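# Clip a water hose into four wall clips

## Task

Push the water hose all the way into each of the four clips mounted on the wall so that it stays seated without help. The robot must not fall or finish with its trunk tipped; either one means failure.

## Robot and tools

ROBOT. A four-legged robot of about 40 kg with one arm (six joints plus a jaw) mounted on the front of its trunk. The trunk is 0.85 m long and its middle stands 0.5 m high. With the arm stowed the robot reaches 0.55 m ahead of the base origin, 0.60 m behind it and 0.25 m to each side; a swinging leg can stick out about 0.1 m more. Turns pivot on the base origin. Loose objects may get an occasional brief shove from outside.

FRAMES. All positions are in metres. Base frame: origin on the floor under the middle of the four feet, x forward along the feet, y to the left, z up. The odometry frame is the base frame where the scene began; base_odometry reports the robot's estimated place there, with heading in rad (positive = left, -3.142 to 3.142), and its error grows as the robot walks.

move. One call carries one action, whose motions all start together. Keys:
- base: a single relative step from where the robot stands, with exactly one key: forward_m (-3 to 3, negative = backward), left_m (-1.5 to 1.5, sideways, negative = right) or turn_rad (-3 to 3, positive = left). Walks under 0.03 m and turns under 0.035 rad are skipped but still read done.
- speeds: optional caps for the base motion in this action only: forward_m 0.1-0.6 m/s, left_m 0.1-0.4 m/s, turn_rad 0.1-1 rad/s (the maxima are the defaults).
- joints: absolute targets keyed by name. Trunk: height_m 0.41-0.59 (start 0.5), roll_rad -0.58 to 0.58 (positive drops the right side), pitch_rad -0.523 to 0.523 (positive drops the nose), yaw_rad -0.98 to 0.98 (positive = left). Settings: obstacle_padding_m 0-0.5 (start 0.075), avoid_obstacles 0 or 1 (0 lets walks go into things), jaw_torque_nm 1-11 (start 5.5). Arm, rad: arm_sh0_rad -2.617 to 3.141 (positive swings left), arm_sh1_rad -3.141 to 0.523 (negative lifts; -3.14 stowed), arm_el0_rad 0 to 3.141 (2.98 stowed; below about 0.4 not reached), arm_el1_rad -2.792 to 2.792, arm_wr0_rad -1.832 to 1.832 (positive tips hand down), arm_wr1_rad -2.879 to 2.879, jaw_rad -1.57 (wide) to 0 (shut).
- target: one list of seven numbers [x, y, z, qw, qx, qy, qz], an absolute hand pose in the base frame as it is when the action starts, in the same form as the hand line. Optional speed beside it, 0.05-0.5 m/s (default 0.25); speed without target is refused. Alongside target, joints may only carry the trunk values, the settings and the jaw.
- cameras: list from front_camera, hand_camera, rear_camera, all; omitted means all, [] means none.
Unknown keys make a call invalid; out-of-range values make it refused. After a refusal, or a stop during a call, the rest of that reply's move, wait and finished_scene calls are skipped.

wait(seconds 0-10, cameras) lets time pass and returns the state. zoom_image(camera, region [x0, y0, x1, y1] pixels, at most 504x504) enlarges part of that camera's latest image. read_manual only returns licence text. finished_scene(scene) ends the current scene irreversibly; give its number.

RESULTS. move shows done or the worst status. base_status, joint_status, hand_status: done, off_target (still pushing), contact_stop (no progress for about 3 s; also for seen obstacles or arm limits, and when the jaw closes on something), time_out; the last two drop the target. robot_state: standing, stepping, fault, limp, fallen. hand (hand_x_m..hand_yaw_rad): hand point pose in the base frame, 4 cm inside the jaw tips; pitch positive = tipped down. jaw_holding yes/no. hand_force_n: outside force on the hand (idle noise up to about 15, 25 while moving, up to 30-40 with arm stowed or straight); hand_force_up_n its upward share. arm_stopped_by: own_body, joint_end, out_of_reach, force, fault, unknown, nothing. hand_to_target_m: distance left to the active target, -1 if none. base_stopped_by: obstacle, contact, unknown, nothing; nearest_obstacle_m and bearing (9 and 0 = none). feet_on_floor lists fl, fr, hl, hr. on_its_own lists uncommanded actions, but not balance steps or self-levelling; compare odometry and joints between results.

BEHAVIOUR. A target pose persists after any status until a new target or arm joint targets replace it; the hand holds its spot in the room while the body moves and keeps pushing if blocked. It travels almost straight without slowing for obstacles, so slow it near the wall. If the straight path jams (own_body, joint_end), use joint targets. The arm gives way on contact and pushes at most about 60 N along x/z and 40 N sideways. Shoulder sits 0.29 m ahead of and 0.19 m above the trunk middle; upper arm 0.34 m, forearm 0.40 m, hand point 0.20 m past the wrist. The jaw grips about 47 N at 5.5 N m, 93 N at 11; shut, the jaws meet only at their last 3 cm, so grasp a thin hose near the tips.
Walks stop short of seen obstacles by the padding and never detour; lower the padding or set avoid_obstacles 0 to get close to the wall. The unstowed arm, held objects and overhangs are not guarded. Trunk motions don't stop if they drive the arm into the floor.

CAUTIONS. A fall cannot be undone; lasting pushes or pulls at the hand can topple the robot. Before finishing, return roll_rad and pitch_rad to 0 and leave the hose seated by itself. Avoid drops, slams, hard hits and excessive pressing. Thinking also lets the simulation run while the last command is held.

CAMERAS. front_camera and rear_camera are 504x504 fisheye-like views on the trunk; hand_camera is 644x476 on the wrist. Calibration is given in the base frame; hand camera pose error grows with the arm's reach.

Each tool is called after "Emit:" by a JSON object that holds its "fn" and its "kwargs", one argument or row to a line.

## Session

Emit:
{"fn": "move", "kwargs": {

}}

Scene clock: 0.00 s.
base_odometry: x=-0.001 y=-0.001 heading=+0.002
base_status: not commanded
joint_positions: height_m=+0.501 roll_rad=-0.012 pitch_rad=-0.004 yaw_rad=-0.006 obstacle_padding_m=+0.075 avoid_obstacles=+1.000 arm_sh0_rad=+0.000 arm_sh1_rad=-3.141 arm_el0_rad=+2.983 arm_el1_rad=+0.000 arm_wr0_rad=+0.000 arm_wr1_rad=+0.000 jaw_rad=+0.000 jaw_torque_nm=+5.500
joint_status: not commanded
robot_state: standing
hand_x_m: 0.502
hand_y_m: -0.001
hand_z_m: 0.859
hand_roll_rad: -0.012
hand_pitch_rad: -0.162
hand_yaw_rad: -0.004
jaw_holding: no
hand_force_n: 7
hand_force_up_n: -2
base_stopped_by: nothing
nearest_obstacle_m: 9.00
nearest_obstacle_bearing_rad: 0.00
arm_stopped_by: nothing
hand_to_target_m: -1.000
feet_on_floor: fl fr hl hr
hand: x=+0.5015 y=-0.0010 z=+0.8589 quat_wxyz=(+0.997, -0.006, -0.081, -0.003) (m; base frame)
hand_status: not commanded
pictures: front_camera, hand_camera, rear_camera
camera_calibration:
front_camera: T_world_to_cam=[[-0.0268036, -0.998875, 0.0391278, -0.0144375], [-0.168017, -0.0340834, -0.985195, 0.588332], [0.98542, -0.0329809, -0.166914, -0.315545], [0, 0, 0, 1]] pos_world=[0.409407, -0.00477591, 0.527517]
hand_camera: T_world_to_cam=[[-0.0335357, -0.999154, -0.0237886, 0.0660733], [0.327532, 0.0115005, -0.94477, 0.674025], [0.944245, -0.0394751, 0.326869, -0.707438], [0, 0, 0, 1]] pos_world=[0.449446, 0.0303397, 0.86961]
rear_camera: T_world_to_cam=[[-0.0333116, 0.997866, -0.0561633, 0.0146142], [0.117317, -0.051902, -0.991737, 0.58238], [-0.992536, -0.0396253, -0.115337, -0.403121], [0, 0, 0, 1]] pos_world=[-0.467949, -0.000330059, 0.531894]

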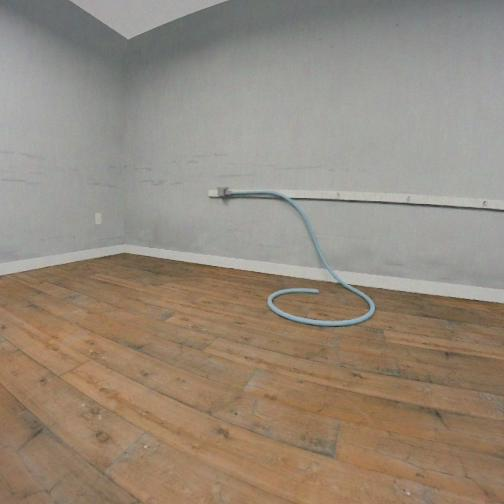

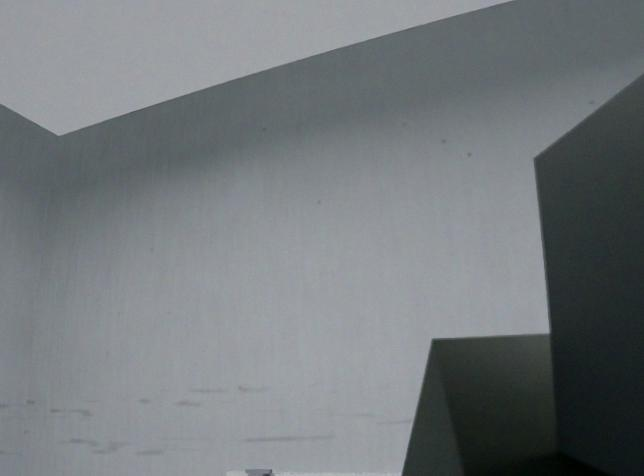

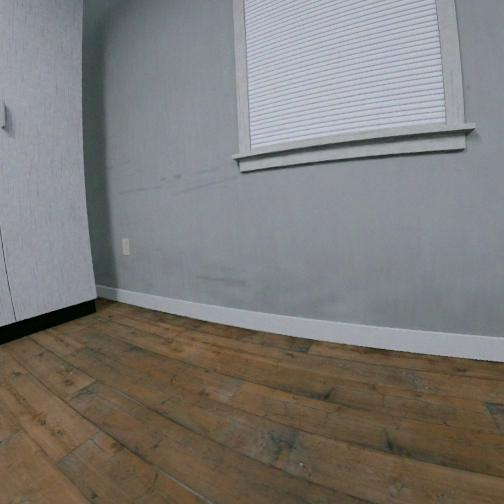

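Emit:
{"fn": "zoom_image", "kwargs": {
  "camera": "front_camera",
  "region": [200, 160, 504, 340]
}}

Scaled by 1.658.

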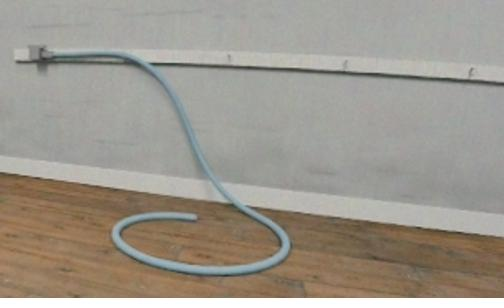

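Emit:
{"fn": "move", "kwargs": {
  "base": {"turn_rad": -0.39},
  "cameras": []
}}

Emit:
{"fn": "move", "kwargs": {
  "base": {"left_m": 0.45},
  "cameras": []
}}

Emit:
{"fn": "move", "kwargs": {
  "base": {"forward_m": 1.1},
  "joints": {"jaw_rad": -0.8, "jaw_torque_nm": 11}
}}

Scene clock: 32.00 s.
move: done
base_odometry: x=-0.001 y=+0.001 heading=-0.391
base_status: done
joint_positions: height_m=+0.501 roll_rad=-0.011 pitch_rad=-0.011 yaw_rad=+0.008 obstacle_padding_m=+0.075 avoid_obstacles=+1.000 arm_sh0_rad=-0.001 arm_sh1_rad=-3.138 arm_el0_rad=+2.979 arm_el1_rad=+0.000 arm_wr0_rad=+0.000 arm_wr1_rad=+0.000 jaw_rad=+0.000 jaw_torque_nm=+5.500
joint_status: not commanded
robot_state: standing
hand_x_m: 0.496
hand_y_m: 0.004
hand_z_m: 0.864
hand_roll_rad: -0.011
hand_pitch_rad: -0.169
hand_yaw_rad: 0.009
jaw_holding: no
hand_force_n: 6
hand_force_up_n: 0
base_stopped_by: nothing
nearest_obstacle_m: 0.76
nearest_obstacle_bearing_rad: 3.09
arm_stopped_by: nothing
hand_to_target_m: -1.000
feet_on_floor: fl fr hl hr
hand: x=+0.4959 y=+0.0037 z=+0.8641 quat_wxyz=(+0.996, -0.005, -0.085, +0.004) (m; base frame)
hand_status: not commanded
pictures: none
No camera images: "cameras" was empty.

Scene clock: 35.50 s.
move: done
base_odometry: x=+0.165 y=+0.413 heading=-0.395
base_status: done
joint_positions: height_m=+0.501 roll_rad=-0.004 pitch_rad=-0.010 yaw_rad=-0.001 obstacle_padding_m=+0.075 avoid_obstacles=+1.000 arm_sh0_rad=-0.005 arm_sh1_rad=-3.139 arm_el0_rad=+2.979 arm_el1_rad=+0.000 arm_wr0_rad=+0.000 arm_wr1_rad=+0.000 jaw_rad=+0.000 jaw_torque_nm=+5.500
joint_status: not commanded
robot_state: standing
hand_x_m: 0.498
hand_y_m: 0.000
hand_z_m: 0.864
hand_roll_rad: -0.003
hand_pitch_rad: -0.169
hand_yaw_rad: -0.005
jaw_holding: no
hand_force_n: 6
hand_force_up_n: -1
base_stopped_by: nothing
nearest_obstacle_m: 0.71
nearest_obstacle_bearing_rad: 2.94
arm_stopped_by: nothing
hand_to_target_m: -1.000
feet_on_floor: fl fr hl hr
hand: x=+0.4976 y=+0.0000 z=+0.8640 quat_wxyz=(+0.996, -0.002, -0.085, -0.003) (m; base frame)
hand_status: not commanded
pictures: none
No camera images: "cameras" was empty.

Scene clock: 39.40 s.
move: done
base_odometry: x=+1.177 y=-0.012 heading=-0.388
base_status: done
joint_positions: height_m=+0.500 roll_rad=-0.013 pitch_rad=-0.027 yaw_rad=+0.000 obstacle_padding_m=+0.075 avoid_obstacles=+1.000 arm_sh0_rad=+0.001 arm_sh1_rad=-3.136 arm_el0_rad=+2.980 arm_el1_rad=-0.001 arm_wr0_rad=+0.001 arm_wr1_rad=-0.001 jaw_rad=-0.799 jaw_torque_nm=+11.000
joint_status: all done
robot_state: standing
hand_x_m: 0.493
hand_y_m: -0.002
hand_z_m: 0.871
hand_roll_rad: -0.014
hand_pitch_rad: -0.182
hand_yaw_rad: 0.003
jaw_holding: no
hand_force_n: 5
hand_force_up_n: -1
base_stopped_by: nothing
nearest_obstacle_m: 0.60
nearest_obstacle_bearing_rad: -0.15
arm_stopped_by: nothing
hand_to_target_m: -1.000
feet_on_floor: fl fr hl hr
hand: x=+0.4932 y=-0.0020 z=+0.8706 quat_wxyz=(+0.996, -0.007, -0.091, +0.001) (m; base frame)
hand_status: not commanded
pictures: front_camera, hand_camera, rear_camera
camera_calibration:
front_camera: T_world_to_cam=[[-0.0213407, -0.998983, 0.0397075, -0.0193856], [-0.145636, -0.0361866, -0.988676, 0.589799], [0.989108, -0.0268819, -0.144716, -0.326285], [0, 0, 0, 1]] pos_world=[0.408214, -0.00679422, 0.536671]
hand_camera: T_world_to_cam=[[-0.0263213, -0.999414, -0.0219033, 0.0599259], [0.346127, 0.011444, -0.938118, 0.672774], [0.937818, -0.0322738, 0.345623, -0.716534], [0, 0, 0, 1]] pos_world=[0.440691, 0.0290663, 0.880104]
rear_camera: T_world_to_cam=[[-0.0382311, 0.99758, -0.0580745, 0.0202589], [0.139833, -0.0522044, -0.988798, 0.580726], [-0.989437, -0.0459236, -0.137499, -0.392676], [0, 0, 0, 1]] pos_world=[-0.468958, -0.0079265, 0.521405]

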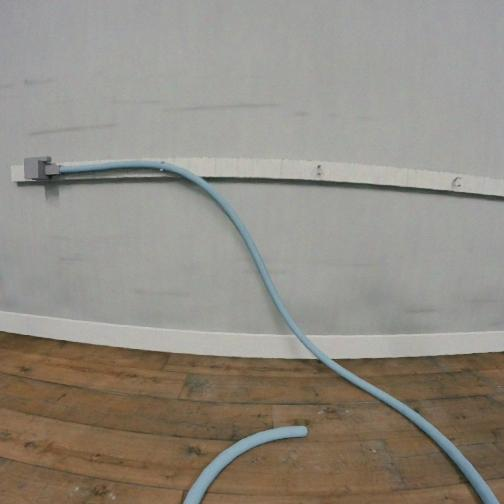

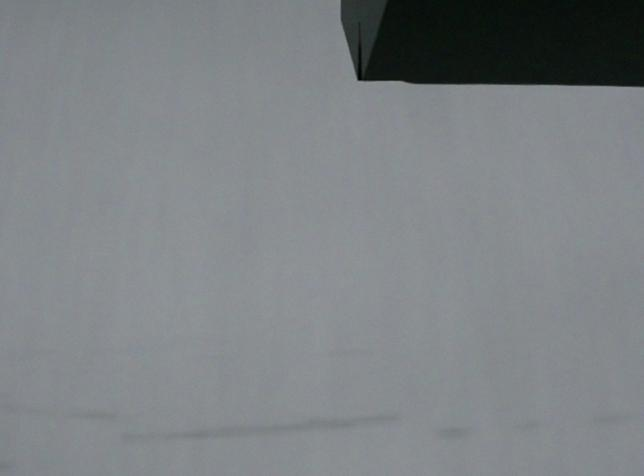

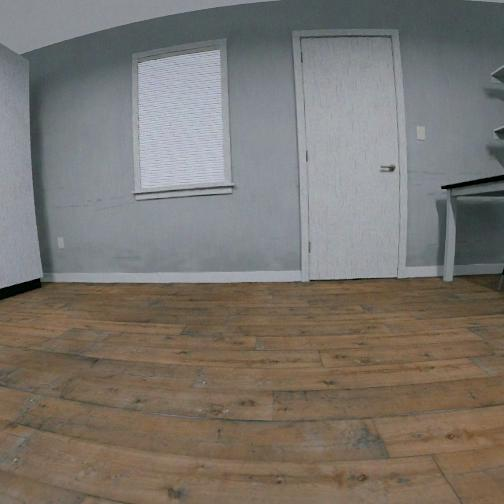

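Emit:
{"fn": "zoom_image", "kwargs": {
  "camera": "front_camera",
  "region": [10, 140, 210, 220]
}}

Emit:
{"fn": "zoom_image", "kwargs": {
  "camera": "front_camera",
  "region": [200, 280, 400, 480]
}}

Scaled by 2.520.

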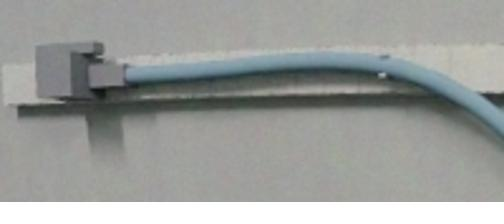

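Scaled by 2.520.

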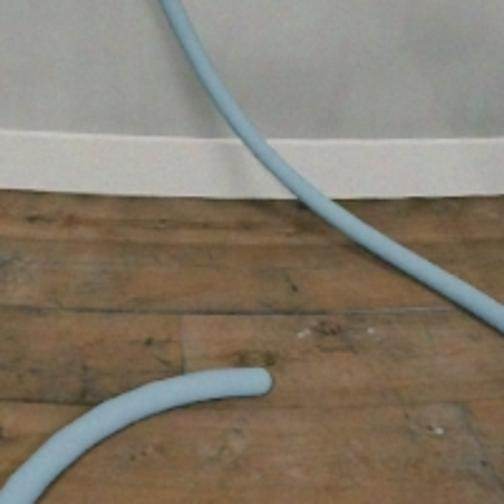

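Emit:
{"fn": "move", "kwargs": {
  "base": {"left_m": -0.12},
  "speeds": {"left_m": 0.25},
  "cameras": []
}}

Emit:
{"fn": "move", "kwargs": {
  "base": {"forward_m": 0.35},
  "speeds": {"forward_m": 0.3},
  "cameras": ["front_camera"]
}}

Emit:
{"fn": "move", "kwargs": {
  "target": [0.62, 0.05, 0.42, 0.875, 0.46, 0.13, -0.07],
  "cameras": ["front_camera","hand_camera"]
}}

Scene clock: 74.60 s.
move: done
base_odometry: x=+1.132 y=-0.121 heading=-0.383
base_status: done
joint_positions: height_m=+0.501 roll_rad=-0.013 pitch_rad=-0.021 yaw_rad=-0.006 obstacle_padding_m=+0.075 avoid_obstacles=+1.000 arm_sh0_rad=+0.002 arm_sh1_rad=-3.137 arm_el0_rad=+2.981 arm_el1_rad=-0.001 arm_wr0_rad=+0.000 arm_wr1_rad=-0.001 jaw_rad=-0.799 jaw_torque_nm=+11.000
joint_status: not commanded
robot_state: standing
hand_x_m: 0.495
hand_y_m: -0.002
hand_z_m: 0.868
hand_roll_rad: -0.013
hand_pitch_rad: -0.177
hand_yaw_rad: -0.003
jaw_holding: no
hand_force_n: 6
hand_force_up_n: -1
base_stopped_by: nothing
nearest_obstacle_m: 0.60
nearest_obstacle_bearing_rad: -0.05
arm_stopped_by: nothing
hand_to_target_m: -1.000
feet_on_floor: fl fr hl hr
hand: x=+0.4948 y=-0.0024 z=+0.8683 quat_wxyz=(+0.996, -0.007, -0.088, -0.002) (m; base frame)
hand_status: not commanded
pictures: none
No camera images: "cameras" was empty.

Scene clock: 77.43 s.
move: done
base_odometry: x=+1.451 y=-0.260 heading=-0.392
base_status: done
joint_positions: height_m=+0.501 roll_rad=-0.005 pitch_rad=-0.012 yaw_rad=+0.005 obstacle_padding_m=+0.075 avoid_obstacles=+1.000 arm_sh0_rad=+0.001 arm_sh1_rad=-3.137 arm_el0_rad=+2.980 arm_el1_rad=+0.000 arm_wr0_rad=+0.000 arm_wr1_rad=-0.001 jaw_rad=-0.799 jaw_torque_nm=+11.000
joint_status: not commanded
robot_state: standing
hand_x_m: 0.499
hand_y_m: 0.001
hand_z_m: 0.864
hand_roll_rad: -0.005
hand_pitch_rad: -0.168
hand_yaw_rad: 0.007
jaw_holding: no
hand_force_n: 5
hand_force_up_n: -1
base_stopped_by: unknown
nearest_obstacle_m: 0.26
nearest_obstacle_bearing_rad: -0.09
arm_stopped_by: nothing
hand_to_target_m: -1.000
feet_on_floor: fl fr hl hr
hand: x=+0.4990 y=+0.0009 z=+0.8642 quat_wxyz=(+0.996, -0.002, -0.084, +0.003) (m; base frame)
hand_status: not commanded
pictures: front_camera
camera_calibration:
front_camera: T_world_to_cam=[[-0.0157639, -0.999382, 0.0314098, -0.0118053], [-0.159846, -0.0284908, -0.986731, 0.589724], [0.987016, -0.0205755, -0.159298, -0.319431], [0, 0, 0, 1]] pos_world=[0.409363, -0.00156872, 0.531385]

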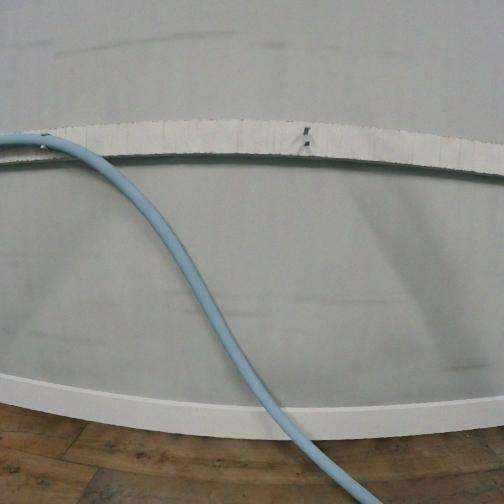

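Scene clock: 82.20 s.
move: contact_stop
base_odometry: x=+1.452 y=-0.260 heading=-0.392
base_status: not commanded
joint_positions: height_m=+0.501 roll_rad=-0.007 pitch_rad=-0.011 yaw_rad=+0.005 obstacle_padding_m=+0.075 avoid_obstacles=+1.000 arm_sh0_rad=-0.004 arm_sh1_rad=-2.960 arm_el0_rad=+3.082 arm_el1_rad=+0.362 arm_wr0_rad=+0.080 arm_wr1_rad=+0.608 jaw_rad=-0.800 jaw_torque_nm=+11.000
joint_status: not commanded
robot_state: standing
hand_x_m: 0.524
hand_y_m: 0.006
hand_z_m: 0.743
hand_roll_rad: 0.967
hand_pitch_rad: 0.186
hand_yaw_rad: 0.027
jaw_holding: no
hand_force_n: 5
hand_force_up_n: 0
base_stopped_by: unknown
nearest_obstacle_m: 0.26
nearest_obstacle_bearing_rad: -0.09
arm_stopped_by: own_body
hand_to_target_m: 0.340
feet_on_floor: fl fr hl hr
hand: x=+0.5242 y=+0.0056 z=+0.7429 quat_wxyz=(+0.882, +0.462, +0.088, -0.031) (m; base frame)
hand_status: contact_stop (0.340 m and 6.6 deg from the pose sent, 0.463 m and 61.3 deg at the start)
pictures: front_camera, hand_camera
camera_calibration:
front_camera: T_world_to_cam=[[-0.0159131, -0.999292, 0.0340893, -0.0126134], [-0.160707, -0.0310942, -0.986512, 0.588974], [0.986874, -0.0211769, -0.160098, -0.315853], [0, 0, 0, 1]] pos_world=[0.406159, -0.000979569, 0.530892]
hand_camera: T_world_to_cam=[[-0.171849, -0.547119, -0.819225, 0.732179], [0.0454082, 0.826313, -0.561378, 0.415064], [0.984076, -0.133672, -0.117157, -0.381109], [0, 0, 0, 1]] pos_world=[0.482017, 0.00667253, 0.788178]

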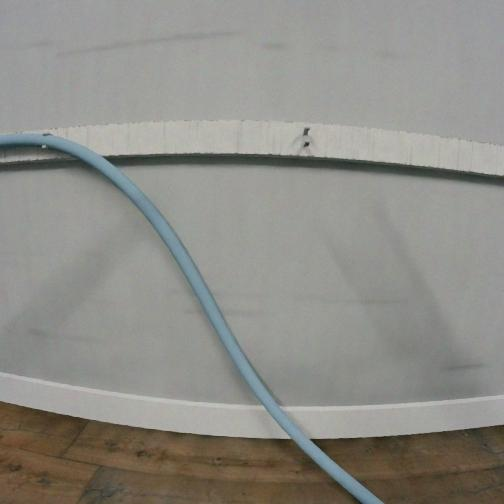

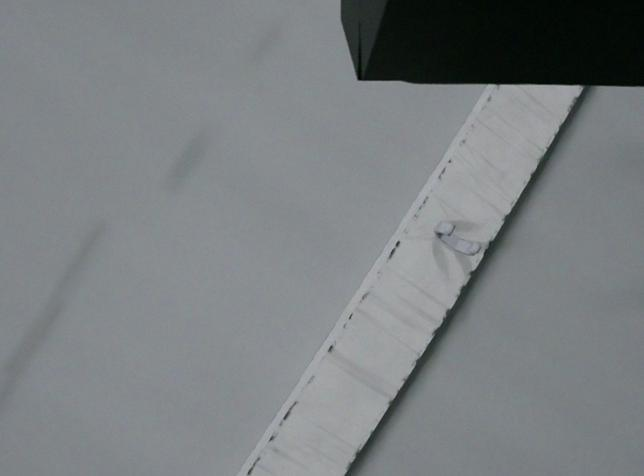

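Emit:
{"fn": "move", "kwargs": {
  "joints": {"arm_sh0_rad": 0.2, "arm_sh1_rad": -1.1, "arm_el0_rad": 2.4, "arm_wr0_rad": -1.0, "arm_el1_rad": 0.3, "arm_wr1_rad": 0.6},
  "cameras": []
}}

Emit:
{"fn": "move", "kwargs": {
  "target": [0.66, 0.05, 0.34, 0.8732, 0.477, 0.0876, -0.0478],
  "cameras": ["front_camera","hand_camera"]
}}

Scene clock: 92.87 s.
move: done
base_odometry: x=+1.449 y=-0.259 heading=-0.392
base_status: not commanded
joint_positions: height_m=+0.501 roll_rad=-0.007 pitch_rad=-0.011 yaw_rad=+0.008 obstacle_padding_m=+0.075 avoid_obstacles=+1.000 arm_sh0_rad=+0.195 arm_sh1_rad=-1.108 arm_el0_rad=+2.409 arm_el1_rad=+0.296 arm_wr0_rad=-0.996 arm_wr1_rad=+0.606 jaw_rad=-0.799 jaw_torque_nm=+11.000
joint_status: all done
robot_state: standing
hand_x_m: 0.723
hand_y_m: 0.048
hand_z_m: 0.570
hand_roll_rad: 0.682
hand_pitch_rad: 0.304
hand_yaw_rad: -0.060
jaw_holding: no
hand_force_n: 4
hand_force_up_n: 1
base_stopped_by: unknown
nearest_obstacle_m: 0.26
nearest_obstacle_bearing_rad: -0.09
arm_stopped_by: nothing
hand_to_target_m: -1.000
feet_on_floor: fl fr hl hr
hand: x=+0.7226 y=+0.0483 z=+0.5699 quat_wxyz=(+0.930, +0.335, +0.133, -0.079) (m; base frame)
hand_status: not commanded
pictures: none
No camera images: "cameras" was empty.

Scene clock: 94.83 s.
move: done
base_odometry: x=+1.449 y=-0.259 heading=-0.392
base_status: not commanded
joint_positions: height_m=+0.501 roll_rad=-0.007 pitch_rad=-0.011 yaw_rad=+0.008 obstacle_padding_m=+0.075 avoid_obstacles=+1.000 arm_sh0_rad=+0.214 arm_sh1_rad=-0.280 arm_el0_rad=+2.187 arm_el1_rad=+0.218 arm_wr0_rad=-1.683 arm_wr1_rad=+1.075 jaw_rad=-0.800 jaw_torque_nm=+11.000
joint_status: not commanded
robot_state: standing
hand_x_m: 0.659
hand_y_m: 0.048
hand_z_m: 0.343
hand_roll_rad: 0.995
hand_pitch_rad: 0.205
hand_yaw_rad: -0.002
jaw_holding: no
hand_force_n: 3
hand_force_up_n: 1
base_stopped_by: unknown
nearest_obstacle_m: 0.26
nearest_obstacle_bearing_rad: -0.09
arm_stopped_by: nothing
hand_to_target_m: 0.004
feet_on_floor: fl fr hl hr
hand: x=+0.6586 y=+0.0477 z=+0.3425 quat_wxyz=(+0.874, +0.475, +0.090, -0.050) (m; base frame)
hand_status: done (0.004 m and 0.4 deg from the pose sent, 0.238 m and 18.7 deg at the start)
pictures: front_camera, hand_camera
camera_calibration:
front_camera: T_world_to_cam=[[-0.0123362, -0.999359, 0.0336138, -0.0212011], [-0.16089, -0.0311946, -0.986479, 0.580605], [0.986895, -0.0175776, -0.160402, -0.267924], [0, 0, 0, 1]] pos_world=[0.357564, -0.00778518, 0.530492]
hand_camera: T_world_to_cam=[[-0.206892, -0.517482, -0.830306, 0.475659], [0.0632854, 0.839812, -0.539176, 0.129017], [0.976315, -0.164097, -0.141001, -0.540863], [0, 0, 0, 1]] pos_world=[0.618297, 0.0490407, 0.388243]

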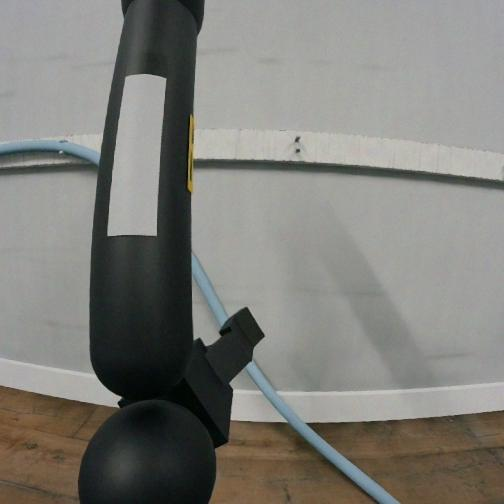

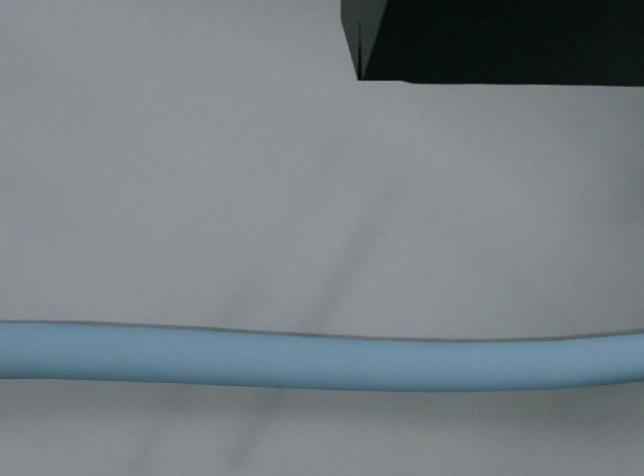

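Emit:
{"fn": "move", "kwargs": {
  "target": [0.64, -0.12, 0.26, 0.6925, 0.2886, 0.5543, -0.3605],
  "cameras": ["front_camera","hand_camera"]
}}

Scene clock: 134.57 s.
move: done
base_odometry: x=+1.449 y=-0.258 heading=-0.393
base_status: not commanded
joint_positions: height_m=+0.501 roll_rad=-0.007 pitch_rad=-0.011 yaw_rad=+0.012 obstacle_padding_m=+0.075 avoid_obstacles=+1.000 arm_sh0_rad=-0.250 arm_sh1_rad=-0.455 arm_el0_rad=+1.923 arm_el1_rad=+1.105 arm_wr0_rad=-0.155 arm_wr1_rad=-0.389 jaw_rad=-0.799 jaw_torque_nm=+11.000
joint_status: not commanded
robot_state: standing
hand_x_m: 0.639
hand_y_m: -0.123
hand_z_m: 0.262
hand_roll_rad: 0.058
hand_pitch_rad: 1.338
hand_yaw_rad: -0.905
jaw_holding: no
hand_force_n: 4
hand_force_up_n: 2
base_stopped_by: unknown
nearest_obstacle_m: 0.26
nearest_obstacle_bearing_rad: -0.09
arm_stopped_by: nothing
hand_to_target_m: 0.003
feet_on_floor: fl fr hl hr
hand: x=+0.6387 y=-0.1226 z=+0.2622 quat_wxyz=(+0.697, +0.291, +0.548, -0.359) (m; base frame)
hand_status: done (0.003 m and 1.0 deg from the pose sent, 0.188 m and 71.8 deg at the start)
pictures: front_camera, hand_camera
camera_calibration:
front_camera: T_world_to_cam=[[-0.0088617, -0.999408, 0.0332472, -0.000746776], [-0.160476, -0.0313962, -0.98654, 0.580373], [0.987, -0.0140778, -0.160103, -0.260429], [0, 0, 0, 1]] pos_world=[0.350173, 0.0138089, 0.530891]
hand_camera: T_world_to_cam=[[-0.840395, -0.541893, 0.00938996, 0.498645], [-0.501472, 0.770902, -0.39273, 0.544644], [0.205579, -0.334757, -0.919606, 0.11591], [0, 0, 0, 1]] pos_world=[0.668354, -0.110853, 0.315808]

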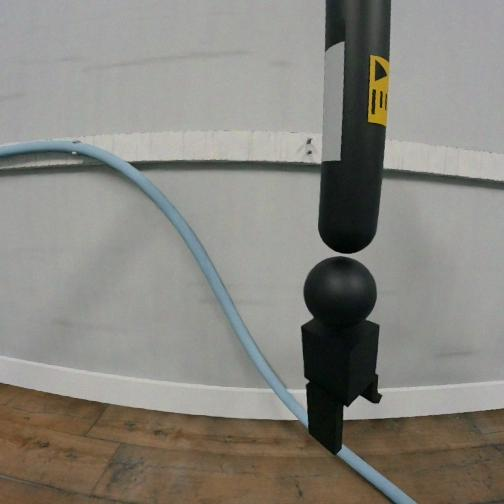

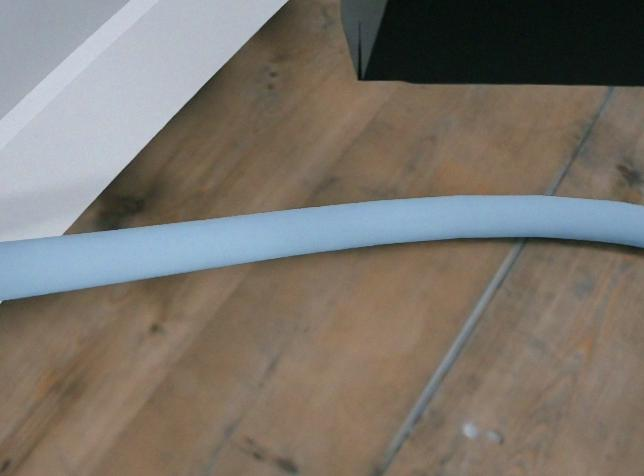

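Emit:
{"fn": "move", "kwargs": {
  "target": [0.731, -0.195, 0.13, 0.7112, 0.2578, 0.5693, -0.322],
  "cameras": ["front_camera","hand_camera"],
  "speed": 0.15
}}

Scene clock: 155.77 s.
move: done
base_odometry: x=+1.449 y=-0.257 heading=-0.393
base_status: not commanded
joint_positions: height_m=+0.501 roll_rad=-0.005 pitch_rad=-0.011 yaw_rad=+0.012 obstacle_padding_m=+0.075 avoid_obstacles=+1.000 arm_sh0_rad=-0.357 arm_sh1_rad=+0.039 arm_el0_rad=+1.215 arm_el1_rad=+2.415 arm_wr0_rad=-0.165 arm_wr1_rad=-1.925 jaw_rad=-0.799 jaw_torque_nm=+11.000
joint_status: not commanded
robot_state: standing
hand_x_m: 0.728
hand_y_m: -0.194
hand_z_m: 0.134
hand_roll_rad: -0.004
hand_pitch_rad: 1.342
hand_yaw_rad: -0.857
jaw_holding: no
hand_force_n: 3
hand_force_up_n: 1
base_stopped_by: unknown
nearest_obstacle_m: 0.26
nearest_obstacle_bearing_rad: -0.09
arm_stopped_by: nothing
hand_to_target_m: 0.006
feet_on_floor: fl fr hl hr
hand: x=+0.7276 y=-0.1942 z=+0.1338 quat_wxyz=(+0.713, +0.257, +0.566, -0.324) (m; base frame)
hand_status: done (0.006 m and 0.5 deg from the pose sent, 0.177 m and 6.4 deg at the start)
pictures: front_camera, hand_camera
camera_calibration:
front_camera: T_world_to_cam=[[-0.00818401, -0.999466, 0.0316309, 0.00851712], [-0.161325, -0.0298979, -0.986448, 0.579061], [0.986867, -0.0131759, -0.160994, -0.251284], [0, 0, 0, 1]] pos_world=[0.34147, 0.0225144, 0.530489]
hand_camera: T_world_to_cam=[[-0.776967, -0.629129, 0.0227956, 0.47086], [-0.5858, 0.709247, -0.392183, 0.644151], [0.230566, -0.318067, -0.919605, -0.0593339], [0, 0, 0, 1]] pos_world=[0.756867, -0.179503, 0.187328]

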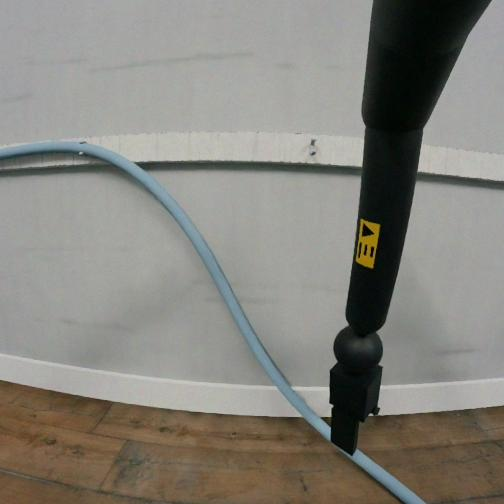

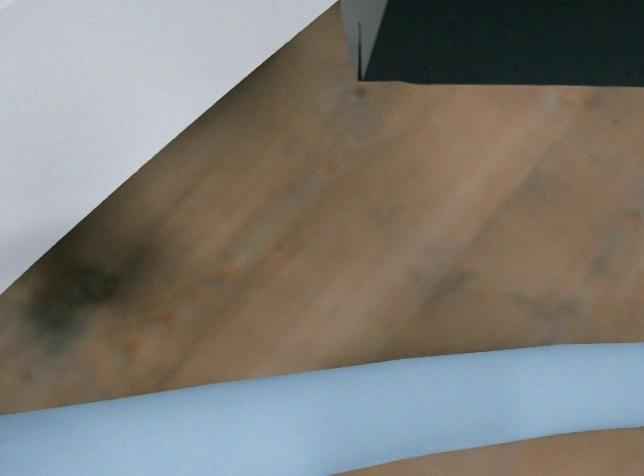

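Emit:
{"fn": "move", "kwargs": {
  "target": [0.744, -0.209, 0.062, 0.7112, 0.2578, 0.5693, -0.322],
  "cameras": [],
  "speed": 0.1
}}

Emit:
{"fn": "move", "kwargs": {
  "joints": {"jaw_rad": 0},
  "cameras": ["front_camera","hand_camera"]
}}

Scene clock: 167.10 s.
move: off_target
base_odometry: x=+1.449 y=-0.257 heading=-0.393
base_status: not commanded
joint_positions: height_m=+0.501 roll_rad=-0.006 pitch_rad=-0.011 yaw_rad=+0.013 obstacle_padding_m=+0.075 avoid_obstacles=+1.000 arm_sh0_rad=-0.370 arm_sh1_rad=+0.281 arm_el0_rad=+0.845 arm_el1_rad=+2.738 arm_wr0_rad=-0.267 arm_wr1_rad=-2.270 jaw_rad=-0.800 jaw_torque_nm=+11.000
joint_status: not commanded
robot_state: standing
hand_x_m: 0.756
hand_y_m: -0.210
hand_z_m: 0.083
hand_roll_rad: 0.019
hand_pitch_rad: 1.338
hand_yaw_rad: -0.831
jaw_holding: no
hand_force_n: 4
hand_force_up_n: 2
base_stopped_by: unknown
nearest_obstacle_m: 0.26
nearest_obstacle_bearing_rad: -0.09
arm_stopped_by: nothing
hand_to_target_m: 0.024
feet_on_floor: fl fr hl hr
hand: x=+0.7556 y=-0.2103 z=+0.0830 quat_wxyz=(+0.715, +0.257, +0.564, -0.322) (m; base frame)
hand_status: off_target (0.024 m and 0.7 deg from the pose sent, 0.075 m and 0.5 deg at the start)
pictures: none
No camera images: "cameras" was empty.

Scene clock: 170.97 s.
move: contact_stop
base_odometry: x=+1.449 y=-0.257 heading=-0.393
base_status: not commanded
joint_positions: height_m=+0.501 roll_rad=-0.005 pitch_rad=-0.011 yaw_rad=+0.012 obstacle_padding_m=+0.075 avoid_obstacles=+1.000 arm_sh0_rad=-0.371 arm_sh1_rad=+0.283 arm_el0_rad=+0.831 arm_el1_rad=+2.760 arm_wr0_rad=-0.278 arm_wr1_rad=-2.293 jaw_rad=-0.239 jaw_torque_nm=+11.000
joint_status: jaw_rad contact_stop (moved +0.561 of +0.800)
robot_state: standing
hand_x_m: 0.758
hand_y_m: -0.212
hand_z_m: 0.084
hand_roll_rad: 0.020
hand_pitch_rad: 1.340
hand_yaw_rad: -0.831
jaw_holding: yes
hand_force_n: 6
hand_force_up_n: 3
base_stopped_by: unknown
nearest_obstacle_m: 0.26
nearest_obstacle_bearing_rad: -0.09
arm_stopped_by: nothing
hand_to_target_m: 0.026
feet_on_floor: fl fr hl hr
hand: x=+0.7576 y=-0.2123 z=+0.0843 quat_wxyz=(+0.714, +0.258, +0.565, -0.322) (m; base frame)
hand_status: not commanded
pictures: front_camera, hand_camera
camera_calibration:
front_camera: T_world_to_cam=[[-0.00845447, -0.999456, 0.0318756, 0.0096614], [-0.161141, -0.0300984, -0.986472, 0.57873], [0.986895, -0.0134766, -0.160799, -0.2494], [0, 0, 0, 1]] pos_world=[0.339471, 0.0237139, 0.530489]
hand_camera: T_world_to_cam=[[-0.775131, -0.631547, 0.0178966, 0.482305], [-0.586083, 0.708176, -0.393693, 0.655291], [0.235961, -0.315652, -0.919068, -0.121137], [0, 0, 0, 1]] pos_world=[0.786489, -0.1977, 0.138018]

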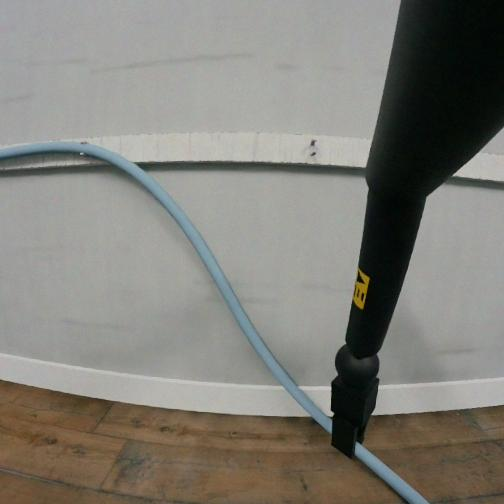

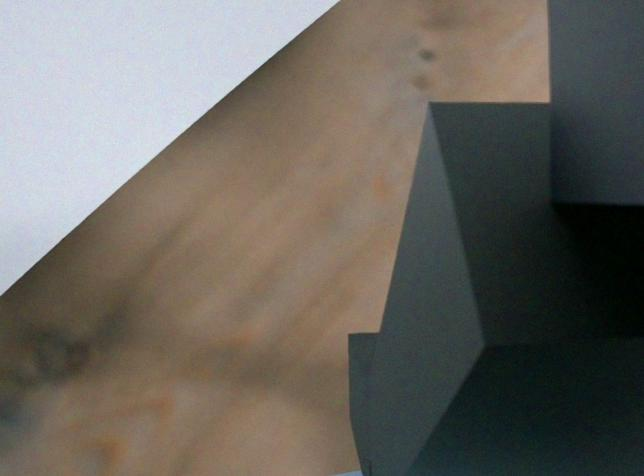

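Emit:
{"fn": "move", "kwargs": {
  "target": [0.60, -0.27, 0.10, 0.75, 0.21, 0.58, -0.24],
  "cameras": ["front_camera"],
  "speed": 0.15
}}

Scene clock: 181.50 s.
move: contact_stop
base_odometry: x=+1.451 y=-0.256 heading=-0.393
base_status: not commanded
joint_positions: height_m=+0.501 roll_rad=-0.005 pitch_rad=-0.012 yaw_rad=+0.015 obstacle_padding_m=+0.075 avoid_obstacles=+1.000 arm_sh0_rad=-0.665 arm_sh1_rad=+0.003 arm_el0_rad=+1.485 arm_el1_rad=+2.792 arm_wr0_rad=+0.160 arm_wr1_rad=-2.814 jaw_rad=-0.239 jaw_torque_nm=+11.000
joint_status: not commanded
robot_state: standing
hand_x_m: 0.609
hand_y_m: -0.256
hand_z_m: 0.112
hand_roll_rad: 0.213
hand_pitch_rad: 1.322
hand_yaw_rad: -0.413
jaw_holding: yes
hand_force_n: 12
hand_force_up_n: 7
base_stopped_by: unknown
nearest_obstacle_m: 0.26
nearest_obstacle_bearing_rad: -0.09
arm_stopped_by: joint_end
hand_to_target_m: 0.022
feet_on_floor: fl fr hl hr
hand: x=+0.6086 y=-0.2562 z=+0.1117 quat_wxyz=(+0.755, +0.207, +0.580, -0.225) (m; base frame)
hand_status: contact_stop (0.022 m and 1.9 deg from the pose sent, 0.169 m and 11.7 deg at the start)
pictures: front_camera
camera_calibration:
front_camera: T_world_to_cam=[[-0.00556178, -0.999495, 0.0312853, 0.0211302], [-0.159446, -0.0299992, -0.986751, 0.582251], [0.987191, -0.0104764, -0.159198, -0.265023], [0, 0, 0, 1]] pos_world=[0.354583, 0.0358101, 0.531685]

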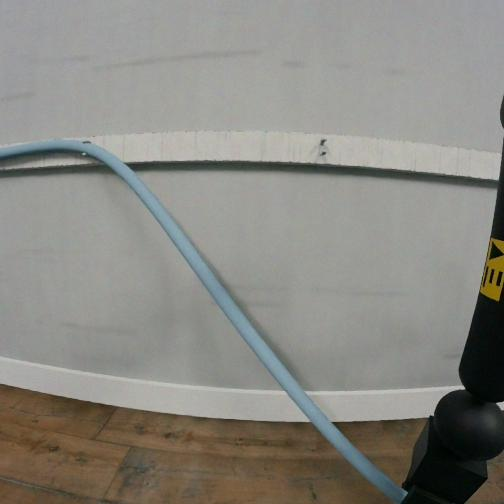

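Emit:
{"fn": "move", "kwargs": {
  "joints": {"jaw_rad": -0.7},
  "cameras": ["front_camera"]
}}

Emit:
{"fn": "move", "kwargs": {
  "target": [0.56, -0.22, 0.26, 0.755, 0.207, 0.58, -0.225],
  "cameras": ["front_camera"],
  "speed": 0.15
}}

Scene clock: 191.40 s.
move: done
base_odometry: x=+1.451 y=-0.256 heading=-0.393
base_status: not commanded
joint_positions: height_m=+0.501 roll_rad=-0.006 pitch_rad=-0.011 yaw_rad=+0.012 obstacle_padding_m=+0.075 avoid_obstacles=+1.000 arm_sh0_rad=-0.693 arm_sh1_rad=+0.019 arm_el0_rad=+1.471 arm_el1_rad=+2.792 arm_wr0_rad=+0.152 arm_wr1_rad=-2.833 jaw_rad=-0.698 jaw_torque_nm=+11.000
joint_status: all done
robot_state: standing
hand_x_m: 0.598
hand_y_m: -0.268
hand_z_m: 0.105
hand_roll_rad: 0.187
hand_pitch_rad: 1.333
hand_yaw_rad: -0.451
jaw_holding: no
hand_force_n: 4
hand_force_up_n: 4
base_stopped_by: unknown
nearest_obstacle_m: 0.26
nearest_obstacle_bearing_rad: -0.09
arm_stopped_by: nothing
hand_to_target_m: 0.006
feet_on_floor: fl fr hl hr
hand: x=+0.5981 y=-0.2680 z=+0.1049 quat_wxyz=(+0.750, +0.209, +0.583, -0.231) (m; base frame)
hand_status: not commanded
pictures: front_camera
camera_calibration:
front_camera: T_world_to_cam=[[-0.00830465, -0.999445, 0.0322492, 0.0210311], [-0.160737, -0.0304967, -0.986526, 0.581929], [0.986962, -0.0133764, -0.160395, -0.265725], [0, 0, 0, 1]] pos_world=[0.355973, 0.035212, 0.530789]

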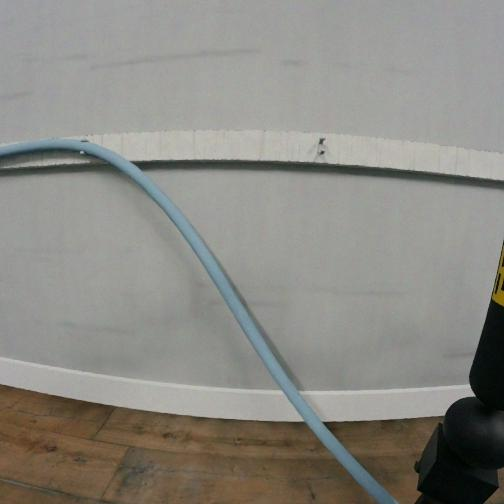

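Scene clock: 193.10 s.
move: done
base_odometry: x=+1.451 y=-0.256 heading=-0.393
base_status: not commanded
joint_positions: height_m=+0.501 roll_rad=-0.007 pitch_rad=-0.011 yaw_rad=+0.013 obstacle_padding_m=+0.075 avoid_obstacles=+1.000 arm_sh0_rad=-0.676 arm_sh1_rad=-0.454 arm_el0_rad=+2.007 arm_el1_rad=+2.788 arm_wr0_rad=+0.217 arm_wr1_rad=-2.852 jaw_rad=-0.699 jaw_torque_nm=+11.000
joint_status: not commanded
robot_state: standing
hand_x_m: 0.561
hand_y_m: -0.223
hand_z_m: 0.254
hand_roll_rad: 0.256
hand_pitch_rad: 1.328
hand_yaw_rad: -0.343
jaw_holding: no
hand_force_n: 4
hand_force_up_n: -1
base_stopped_by: unknown
nearest_obstacle_m: 0.26
nearest_obstacle_bearing_rad: -0.09
arm_stopped_by: nothing
hand_to_target_m: 0.007
feet_on_floor: fl fr hl hr
hand: x=+0.5614 y=-0.2233 z=+0.2538 quat_wxyz=(+0.756, +0.203, +0.585, -0.211) (m; base frame)
hand_status: done (0.007 m and 1.8 deg from the pose sent, 0.167 m and 1.0 deg at the start)
pictures: front_camera
camera_calibration:
front_camera: T_world_to_cam=[[-0.00741266, -0.999414, 0.0334228, 0.0170115], [-0.160535, -0.0318008, -0.986518, 0.582559], [0.987002, -0.0126782, -0.160205, -0.269937], [0, 0, 0, 1]] pos_world=[0.360075, 0.0321051, 0.530891]

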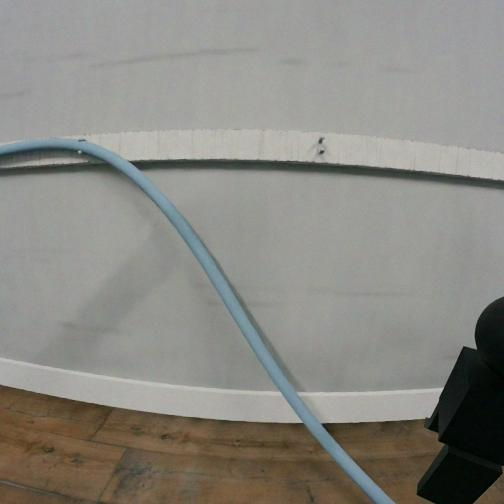

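Emit:
{"fn": "move", "kwargs": {
  "joints": {"arm_sh0_rad": -0.2, "arm_sh1_rad": -1.2, "arm_el0_rad": 2.6, "arm_el1_rad": 0.22, "arm_wr0_rad": -1.0, "arm_wr1_rad": 1.08, "jaw_rad": -0.9},
  "cameras": []
}}

Emit:
{"fn": "move", "kwargs": {
  "target": [0.58, 0.03, 0.36, 0.8732, 0.477, 0.0876, -0.0478],
  "cameras": ["front_camera","hand_camera"]
}}

Scene clock: 206.50 s.
move: done
base_odometry: x=+1.451 y=-0.259 heading=-0.393
base_status: not commanded
joint_positions: height_m=+0.501 roll_rad=-0.008 pitch_rad=-0.012 yaw_rad=+0.011 obstacle_padding_m=+0.075 avoid_obstacles=+1.000 arm_sh0_rad=-0.206 arm_sh1_rad=-1.193 arm_el0_rad=+2.592 arm_el1_rad=+0.224 arm_wr0_rad=-0.996 arm_wr1_rad=+1.073 jaw_rad=-0.899 jaw_torque_nm=+11.000
joint_status: all done
robot_state: standing
hand_x_m: 0.646
hand_y_m: -0.114
hand_z_m: 0.551
hand_roll_rad: 1.112
hand_pitch_rad: 0.393
hand_yaw_rad: -0.401
jaw_holding: no
hand_force_n: 4
hand_force_up_n: -1
base_stopped_by: unknown
nearest_obstacle_m: 0.26
nearest_obstacle_bearing_rad: -0.09
arm_stopped_by: nothing
hand_to_target_m: -1.000
feet_on_floor: fl fr hl hr
hand: x=+0.6463 y=-0.1140 z=+0.5506 quat_wxyz=(+0.796, +0.540, +0.059, -0.267) (m; base frame)
hand_status: not commanded
pictures: none
No camera images: "cameras" was empty.

Scene clock: 212.77 s.
move: contact_stop
base_odometry: x=+1.451 y=-0.259 heading=-0.393
base_status: not commanded
joint_positions: height_m=+0.501 roll_rad=-0.007 pitch_rad=-0.011 yaw_rad=+0.009 obstacle_padding_m=+0.075 avoid_obstacles=+1.000 arm_sh0_rad=+0.103 arm_sh1_rad=-0.309 arm_el0_rad=+2.406 arm_el1_rad=+0.191 arm_wr0_rad=-1.764 arm_wr1_rad=+1.112 jaw_rad=-0.900 jaw_torque_nm=+11.000
joint_status: not commanded
robot_state: standing
hand_x_m: 0.585
hand_y_m: -0.001
hand_z_m: 0.351
hand_roll_rad: 1.005
hand_pitch_rad: 0.311
hand_yaw_rad: -0.089
jaw_holding: no
hand_force_n: 4
hand_force_up_n: 2
base_stopped_by: unknown
nearest_obstacle_m: 0.26
nearest_obstacle_bearing_rad: -0.09
arm_stopped_by: own_body
hand_to_target_m: 0.033
feet_on_floor: fl fr hl hr
hand: x=+0.5852 y=-0.0006 z=+0.3511 quat_wxyz=(+0.862, +0.481, +0.114, -0.113) (m; base frame)
hand_status: contact_stop (0.033 m and 8.2 deg from the pose sent, 0.248 m and 27.9 deg at the start)
pictures: front_camera, hand_camera
camera_calibration:
front_camera: T_world_to_cam=[[-0.0120182, -0.999358, 0.0337574, -0.0161384], [-0.160576, -0.0313928, -0.986524, 0.581873], [0.98695, -0.0172768, -0.160095, -0.273495], [0, 0, 0, 1]] pos_world=[0.363166, -0.0025865, 0.530792]
hand_camera: T_world_to_cam=[[-0.337911, -0.481248, -0.808836, 0.511602], [0.0822699, 0.840994, -0.534752, 0.166103], [0.937575, -0.247242, -0.244589, -0.416739], [0, 0, 0, 1]] pos_world=[0.549934, 0.00348023, 0.400696]

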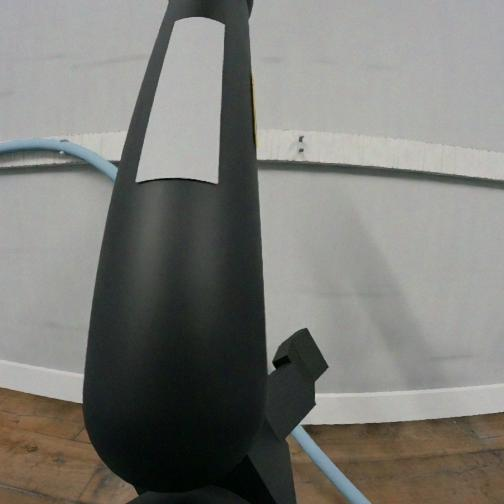

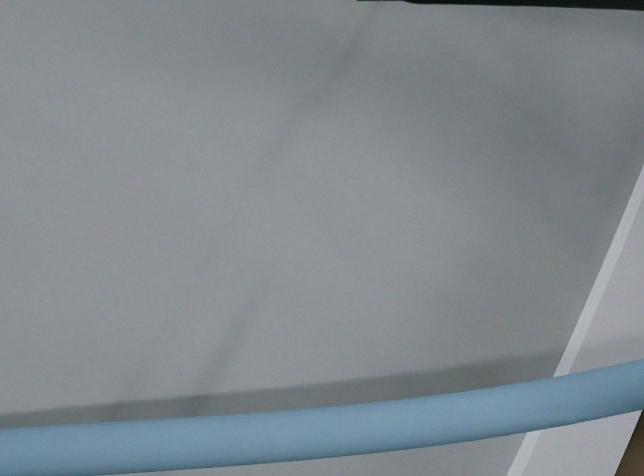

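Emit:
{"fn": "move", "kwargs": {
  "target": [0.70, 0.027, 0.358, 0.8583, 0.4689, 0.183, -0.0999],
  "cameras": ["hand_camera"],
  "speed": 0.15
}}

Scene clock: 225.63 s.
move: done
base_odometry: x=+1.451 y=-0.259 heading=-0.393
base_status: not commanded
joint_positions: height_m=+0.501 roll_rad=-0.007 pitch_rad=-0.011 yaw_rad=+0.009 obstacle_padding_m=+0.075 avoid_obstacles=+1.000 arm_sh0_rad=+0.100 arm_sh1_rad=-0.464 arm_el0_rad=+2.192 arm_el1_rad=+0.100 arm_wr0_rad=-1.298 arm_wr1_rad=+1.030 jaw_rad=-0.900 jaw_torque_nm=+11.000
joint_status: not commanded
robot_state: standing
hand_x_m: 0.698
hand_y_m: 0.028
hand_z_m: 0.357
hand_roll_rad: 1.005
hand_pitch_rad: 0.419
hand_yaw_rad: 0.000
jaw_holding: no
hand_force_n: 3
hand_force_up_n: 1
base_stopped_by: unknown
nearest_obstacle_m: 0.26
nearest_obstacle_bearing_rad: -0.09
arm_stopped_by: nothing
hand_to_target_m: 0.003
feet_on_floor: fl fr hl hr
hand: x=+0.6977 y=+0.0285 z=+0.3570 quat_wxyz=(+0.857, +0.471, +0.182, -0.100) (m; base frame)
hand_status: done (0.003 m and 0.3 deg from the pose sent, 0.118 m and 8.1 deg at the start)
pictures: hand_camera
camera_calibration:
hand_camera: T_world_to_cam=[[-0.379024, -0.509747, -0.772334, 0.585222], [-0.0507287, 0.844797, -0.532677, 0.22777], [0.923995, -0.162718, -0.346057, -0.470283], [0, 0, 0, 1]] pos_world=[0.667907, 0.0293721, 0.41057]

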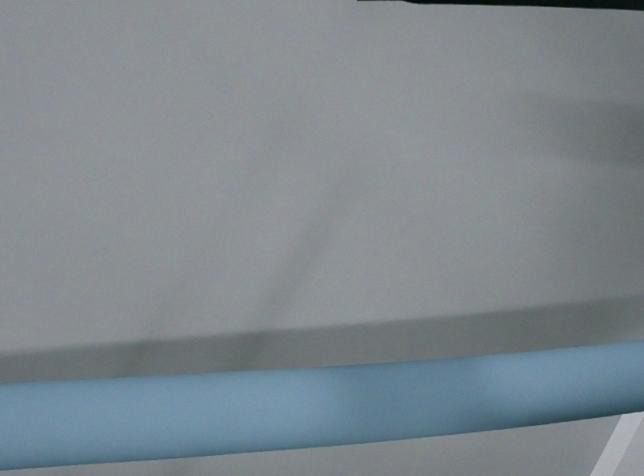

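Emit:
{"fn": "move", "kwargs": {
  "target": [0.789, 0.024, 0.320, 0.8741, 0.4385, 0.1864, -0.0935],
  "cameras": ["hand_camera"],
  "speed": 0.12
}}

Emit:
{"fn": "move", "kwargs": {
  "joints": {"jaw_rad": 0},
  "cameras": ["front_camera","hand_camera"]
}}

Scene clock: 234.97 s.
move: done
base_odometry: x=+1.450 y=-0.259 heading=-0.393
base_status: not commanded
joint_positions: height_m=+0.501 roll_rad=-0.007 pitch_rad=-0.011 yaw_rad=+0.010 obstacle_padding_m=+0.075 avoid_obstacles=+1.000 arm_sh0_rad=+0.065 arm_sh1_rad=-0.321 arm_el0_rad=+1.863 arm_el1_rad=+0.073 arm_wr0_rad=-1.112 arm_wr1_rad=+0.941 jaw_rad=-0.899 jaw_torque_nm=+11.000
joint_status: not commanded
robot_state: standing
hand_x_m: 0.785
hand_y_m: 0.025
hand_z_m: 0.323
hand_roll_rad: 0.936
hand_pitch_rad: 0.419
hand_yaw_rad: -0.001
jaw_holding: no
hand_force_n: 4
hand_force_up_n: 2
base_stopped_by: unknown
nearest_obstacle_m: 0.26
nearest_obstacle_bearing_rad: -0.09
arm_stopped_by: nothing
hand_to_target_m: 0.005
feet_on_floor: fl fr hl hr
hand: x=+0.7849 y=+0.0251 z=+0.3225 quat_wxyz=(+0.873, +0.441, +0.185, -0.094) (m; base frame)
hand_status: done (0.005 m and 0.4 deg from the pose sent, 0.099 m and 4.3 deg at the start)
pictures: hand_camera
camera_calibration:
hand_camera: T_world_to_cam=[[-0.364538, -0.56766, -0.738156, 0.569111], [-0.0733414, 0.807743, -0.584954, 0.252418], [0.928296, -0.159101, -0.336086, -0.569965], [0, 0, 0, 1]] pos_world=[0.755071, 0.0284903, 0.376188]

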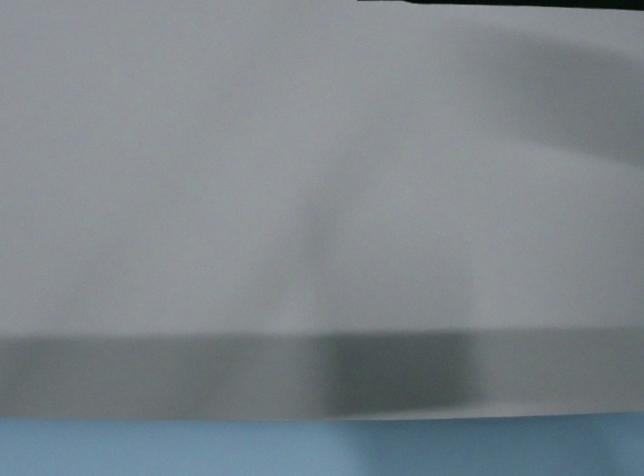

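Scene clock: 239.07 s.
move: contact_stop
base_odometry: x=+1.451 y=-0.259 heading=-0.393
base_status: not commanded
joint_positions: height_m=+0.501 roll_rad=-0.007 pitch_rad=-0.011 yaw_rad=+0.009 obstacle_padding_m=+0.075 avoid_obstacles=+1.000 arm_sh0_rad=+0.061 arm_sh1_rad=-0.318 arm_el0_rad=+1.851 arm_el1_rad=+0.071 arm_wr0_rad=-1.103 arm_wr1_rad=+0.940 jaw_rad=-0.228 jaw_torque_nm=+11.000
joint_status: jaw_rad contact_stop (moved +0.672 of +0.899)
robot_state: standing
hand_x_m: 0.788
hand_y_m: 0.023
hand_z_m: 0.322
hand_roll_rad: 0.936
hand_pitch_rad: 0.419
hand_yaw_rad: -0.003
jaw_holding: yes
hand_force_n: 5
hand_force_up_n: 2
base_stopped_by: unknown
nearest_obstacle_m: 0.26
nearest_obstacle_bearing_rad: -0.09
arm_stopped_by: nothing
hand_to_target_m: 0.003
feet_on_floor: fl fr hl hr
hand: x=+0.7876 y=+0.0229 z=+0.3223 quat_wxyz=(+0.873, +0.442, +0.185, -0.095) (m; base frame)
hand_status: not commanded
pictures: front_camera, hand_camera
camera_calibration:
front_camera: T_world_to_cam=[[-0.011261, -0.999378, 0.033433, -0.0171403], [-0.160548, -0.0311943, -0.986535, 0.579006], [0.986964, -0.0164769, -0.160097, -0.256041], [0, 0, 0, 1]] pos_world=[0.345468, -0.00328675, 0.530791]
hand_camera: T_world_to_cam=[[-0.366178, -0.566492, -0.738242, 0.569866], [-0.0711504, 0.808066, -0.58478, 0.252489], [0.927821, -0.161607, -0.336202, -0.572457], [0, 0, 0, 1]] pos_world=[0.757774, 0.0262835, 0.375888]

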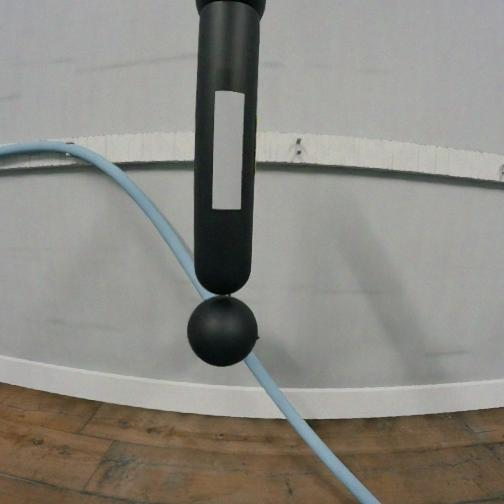

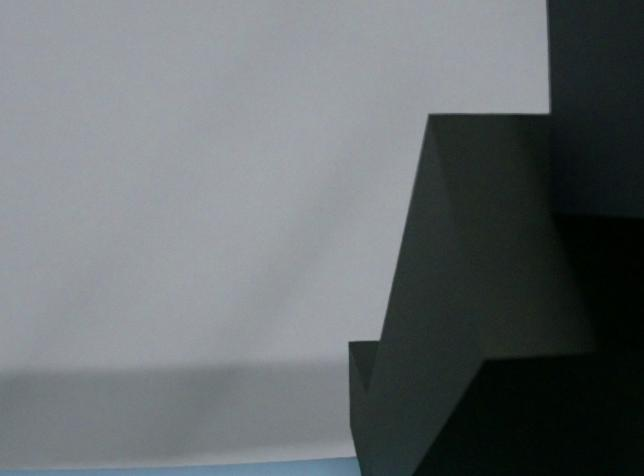

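Emit:
{"fn": "move", "kwargs": {
  "target": [0.75, -0.03, 0.45, 0.94, 0.31, 0.10, -0.03],
  "cameras": [],
  "speed": 0.15
}}

Emit:
{"fn": "move", "kwargs": {
  "target": [0.735, -0.10, 0.57, 0.98, 0.18, 0, 0],
  "cameras": ["front_camera"],
  "speed": 0.15
}}

Scene clock: 251.40 s.
move: contact_stop
base_odometry: x=+1.451 y=-0.258 heading=-0.394
base_status: not commanded
joint_positions: height_m=+0.501 roll_rad=-0.006 pitch_rad=-0.012 yaw_rad=+0.010 obstacle_padding_m=+0.075 avoid_obstacles=+1.000 arm_sh0_rad=-0.135 arm_sh1_rad=-0.621 arm_el0_rad=+2.176 arm_el1_rad=-0.068 arm_wr0_rad=-1.340 arm_wr1_rad=+0.665 jaw_rad=-0.227 jaw_torque_nm=+11.000
joint_status: not commanded
robot_state: standing
hand_x_m: 0.749
hand_y_m: -0.051
hand_z_m: 0.452
hand_roll_rad: 0.660
hand_pitch_rad: 0.203
hand_yaw_rad: -0.058
jaw_holding: yes
hand_force_n: 16
hand_force_up_n: -7
base_stopped_by: unknown
nearest_obstacle_m: 0.26
nearest_obstacle_bearing_rad: -0.09
arm_stopped_by: unknown
hand_to_target_m: 0.021
feet_on_floor: fl fr hl hr
hand: x=+0.7494 y=-0.0509 z=+0.4519 quat_wxyz=(+0.940, +0.325, +0.087, -0.060) (m; base frame)
hand_status: contact_stop (0.021 m and 4.1 deg from the pose sent, 0.143 m and 21.0 deg at the start)
pictures: none
No camera images: "cameras" was empty.

not run: a stop came earlier in this reply.


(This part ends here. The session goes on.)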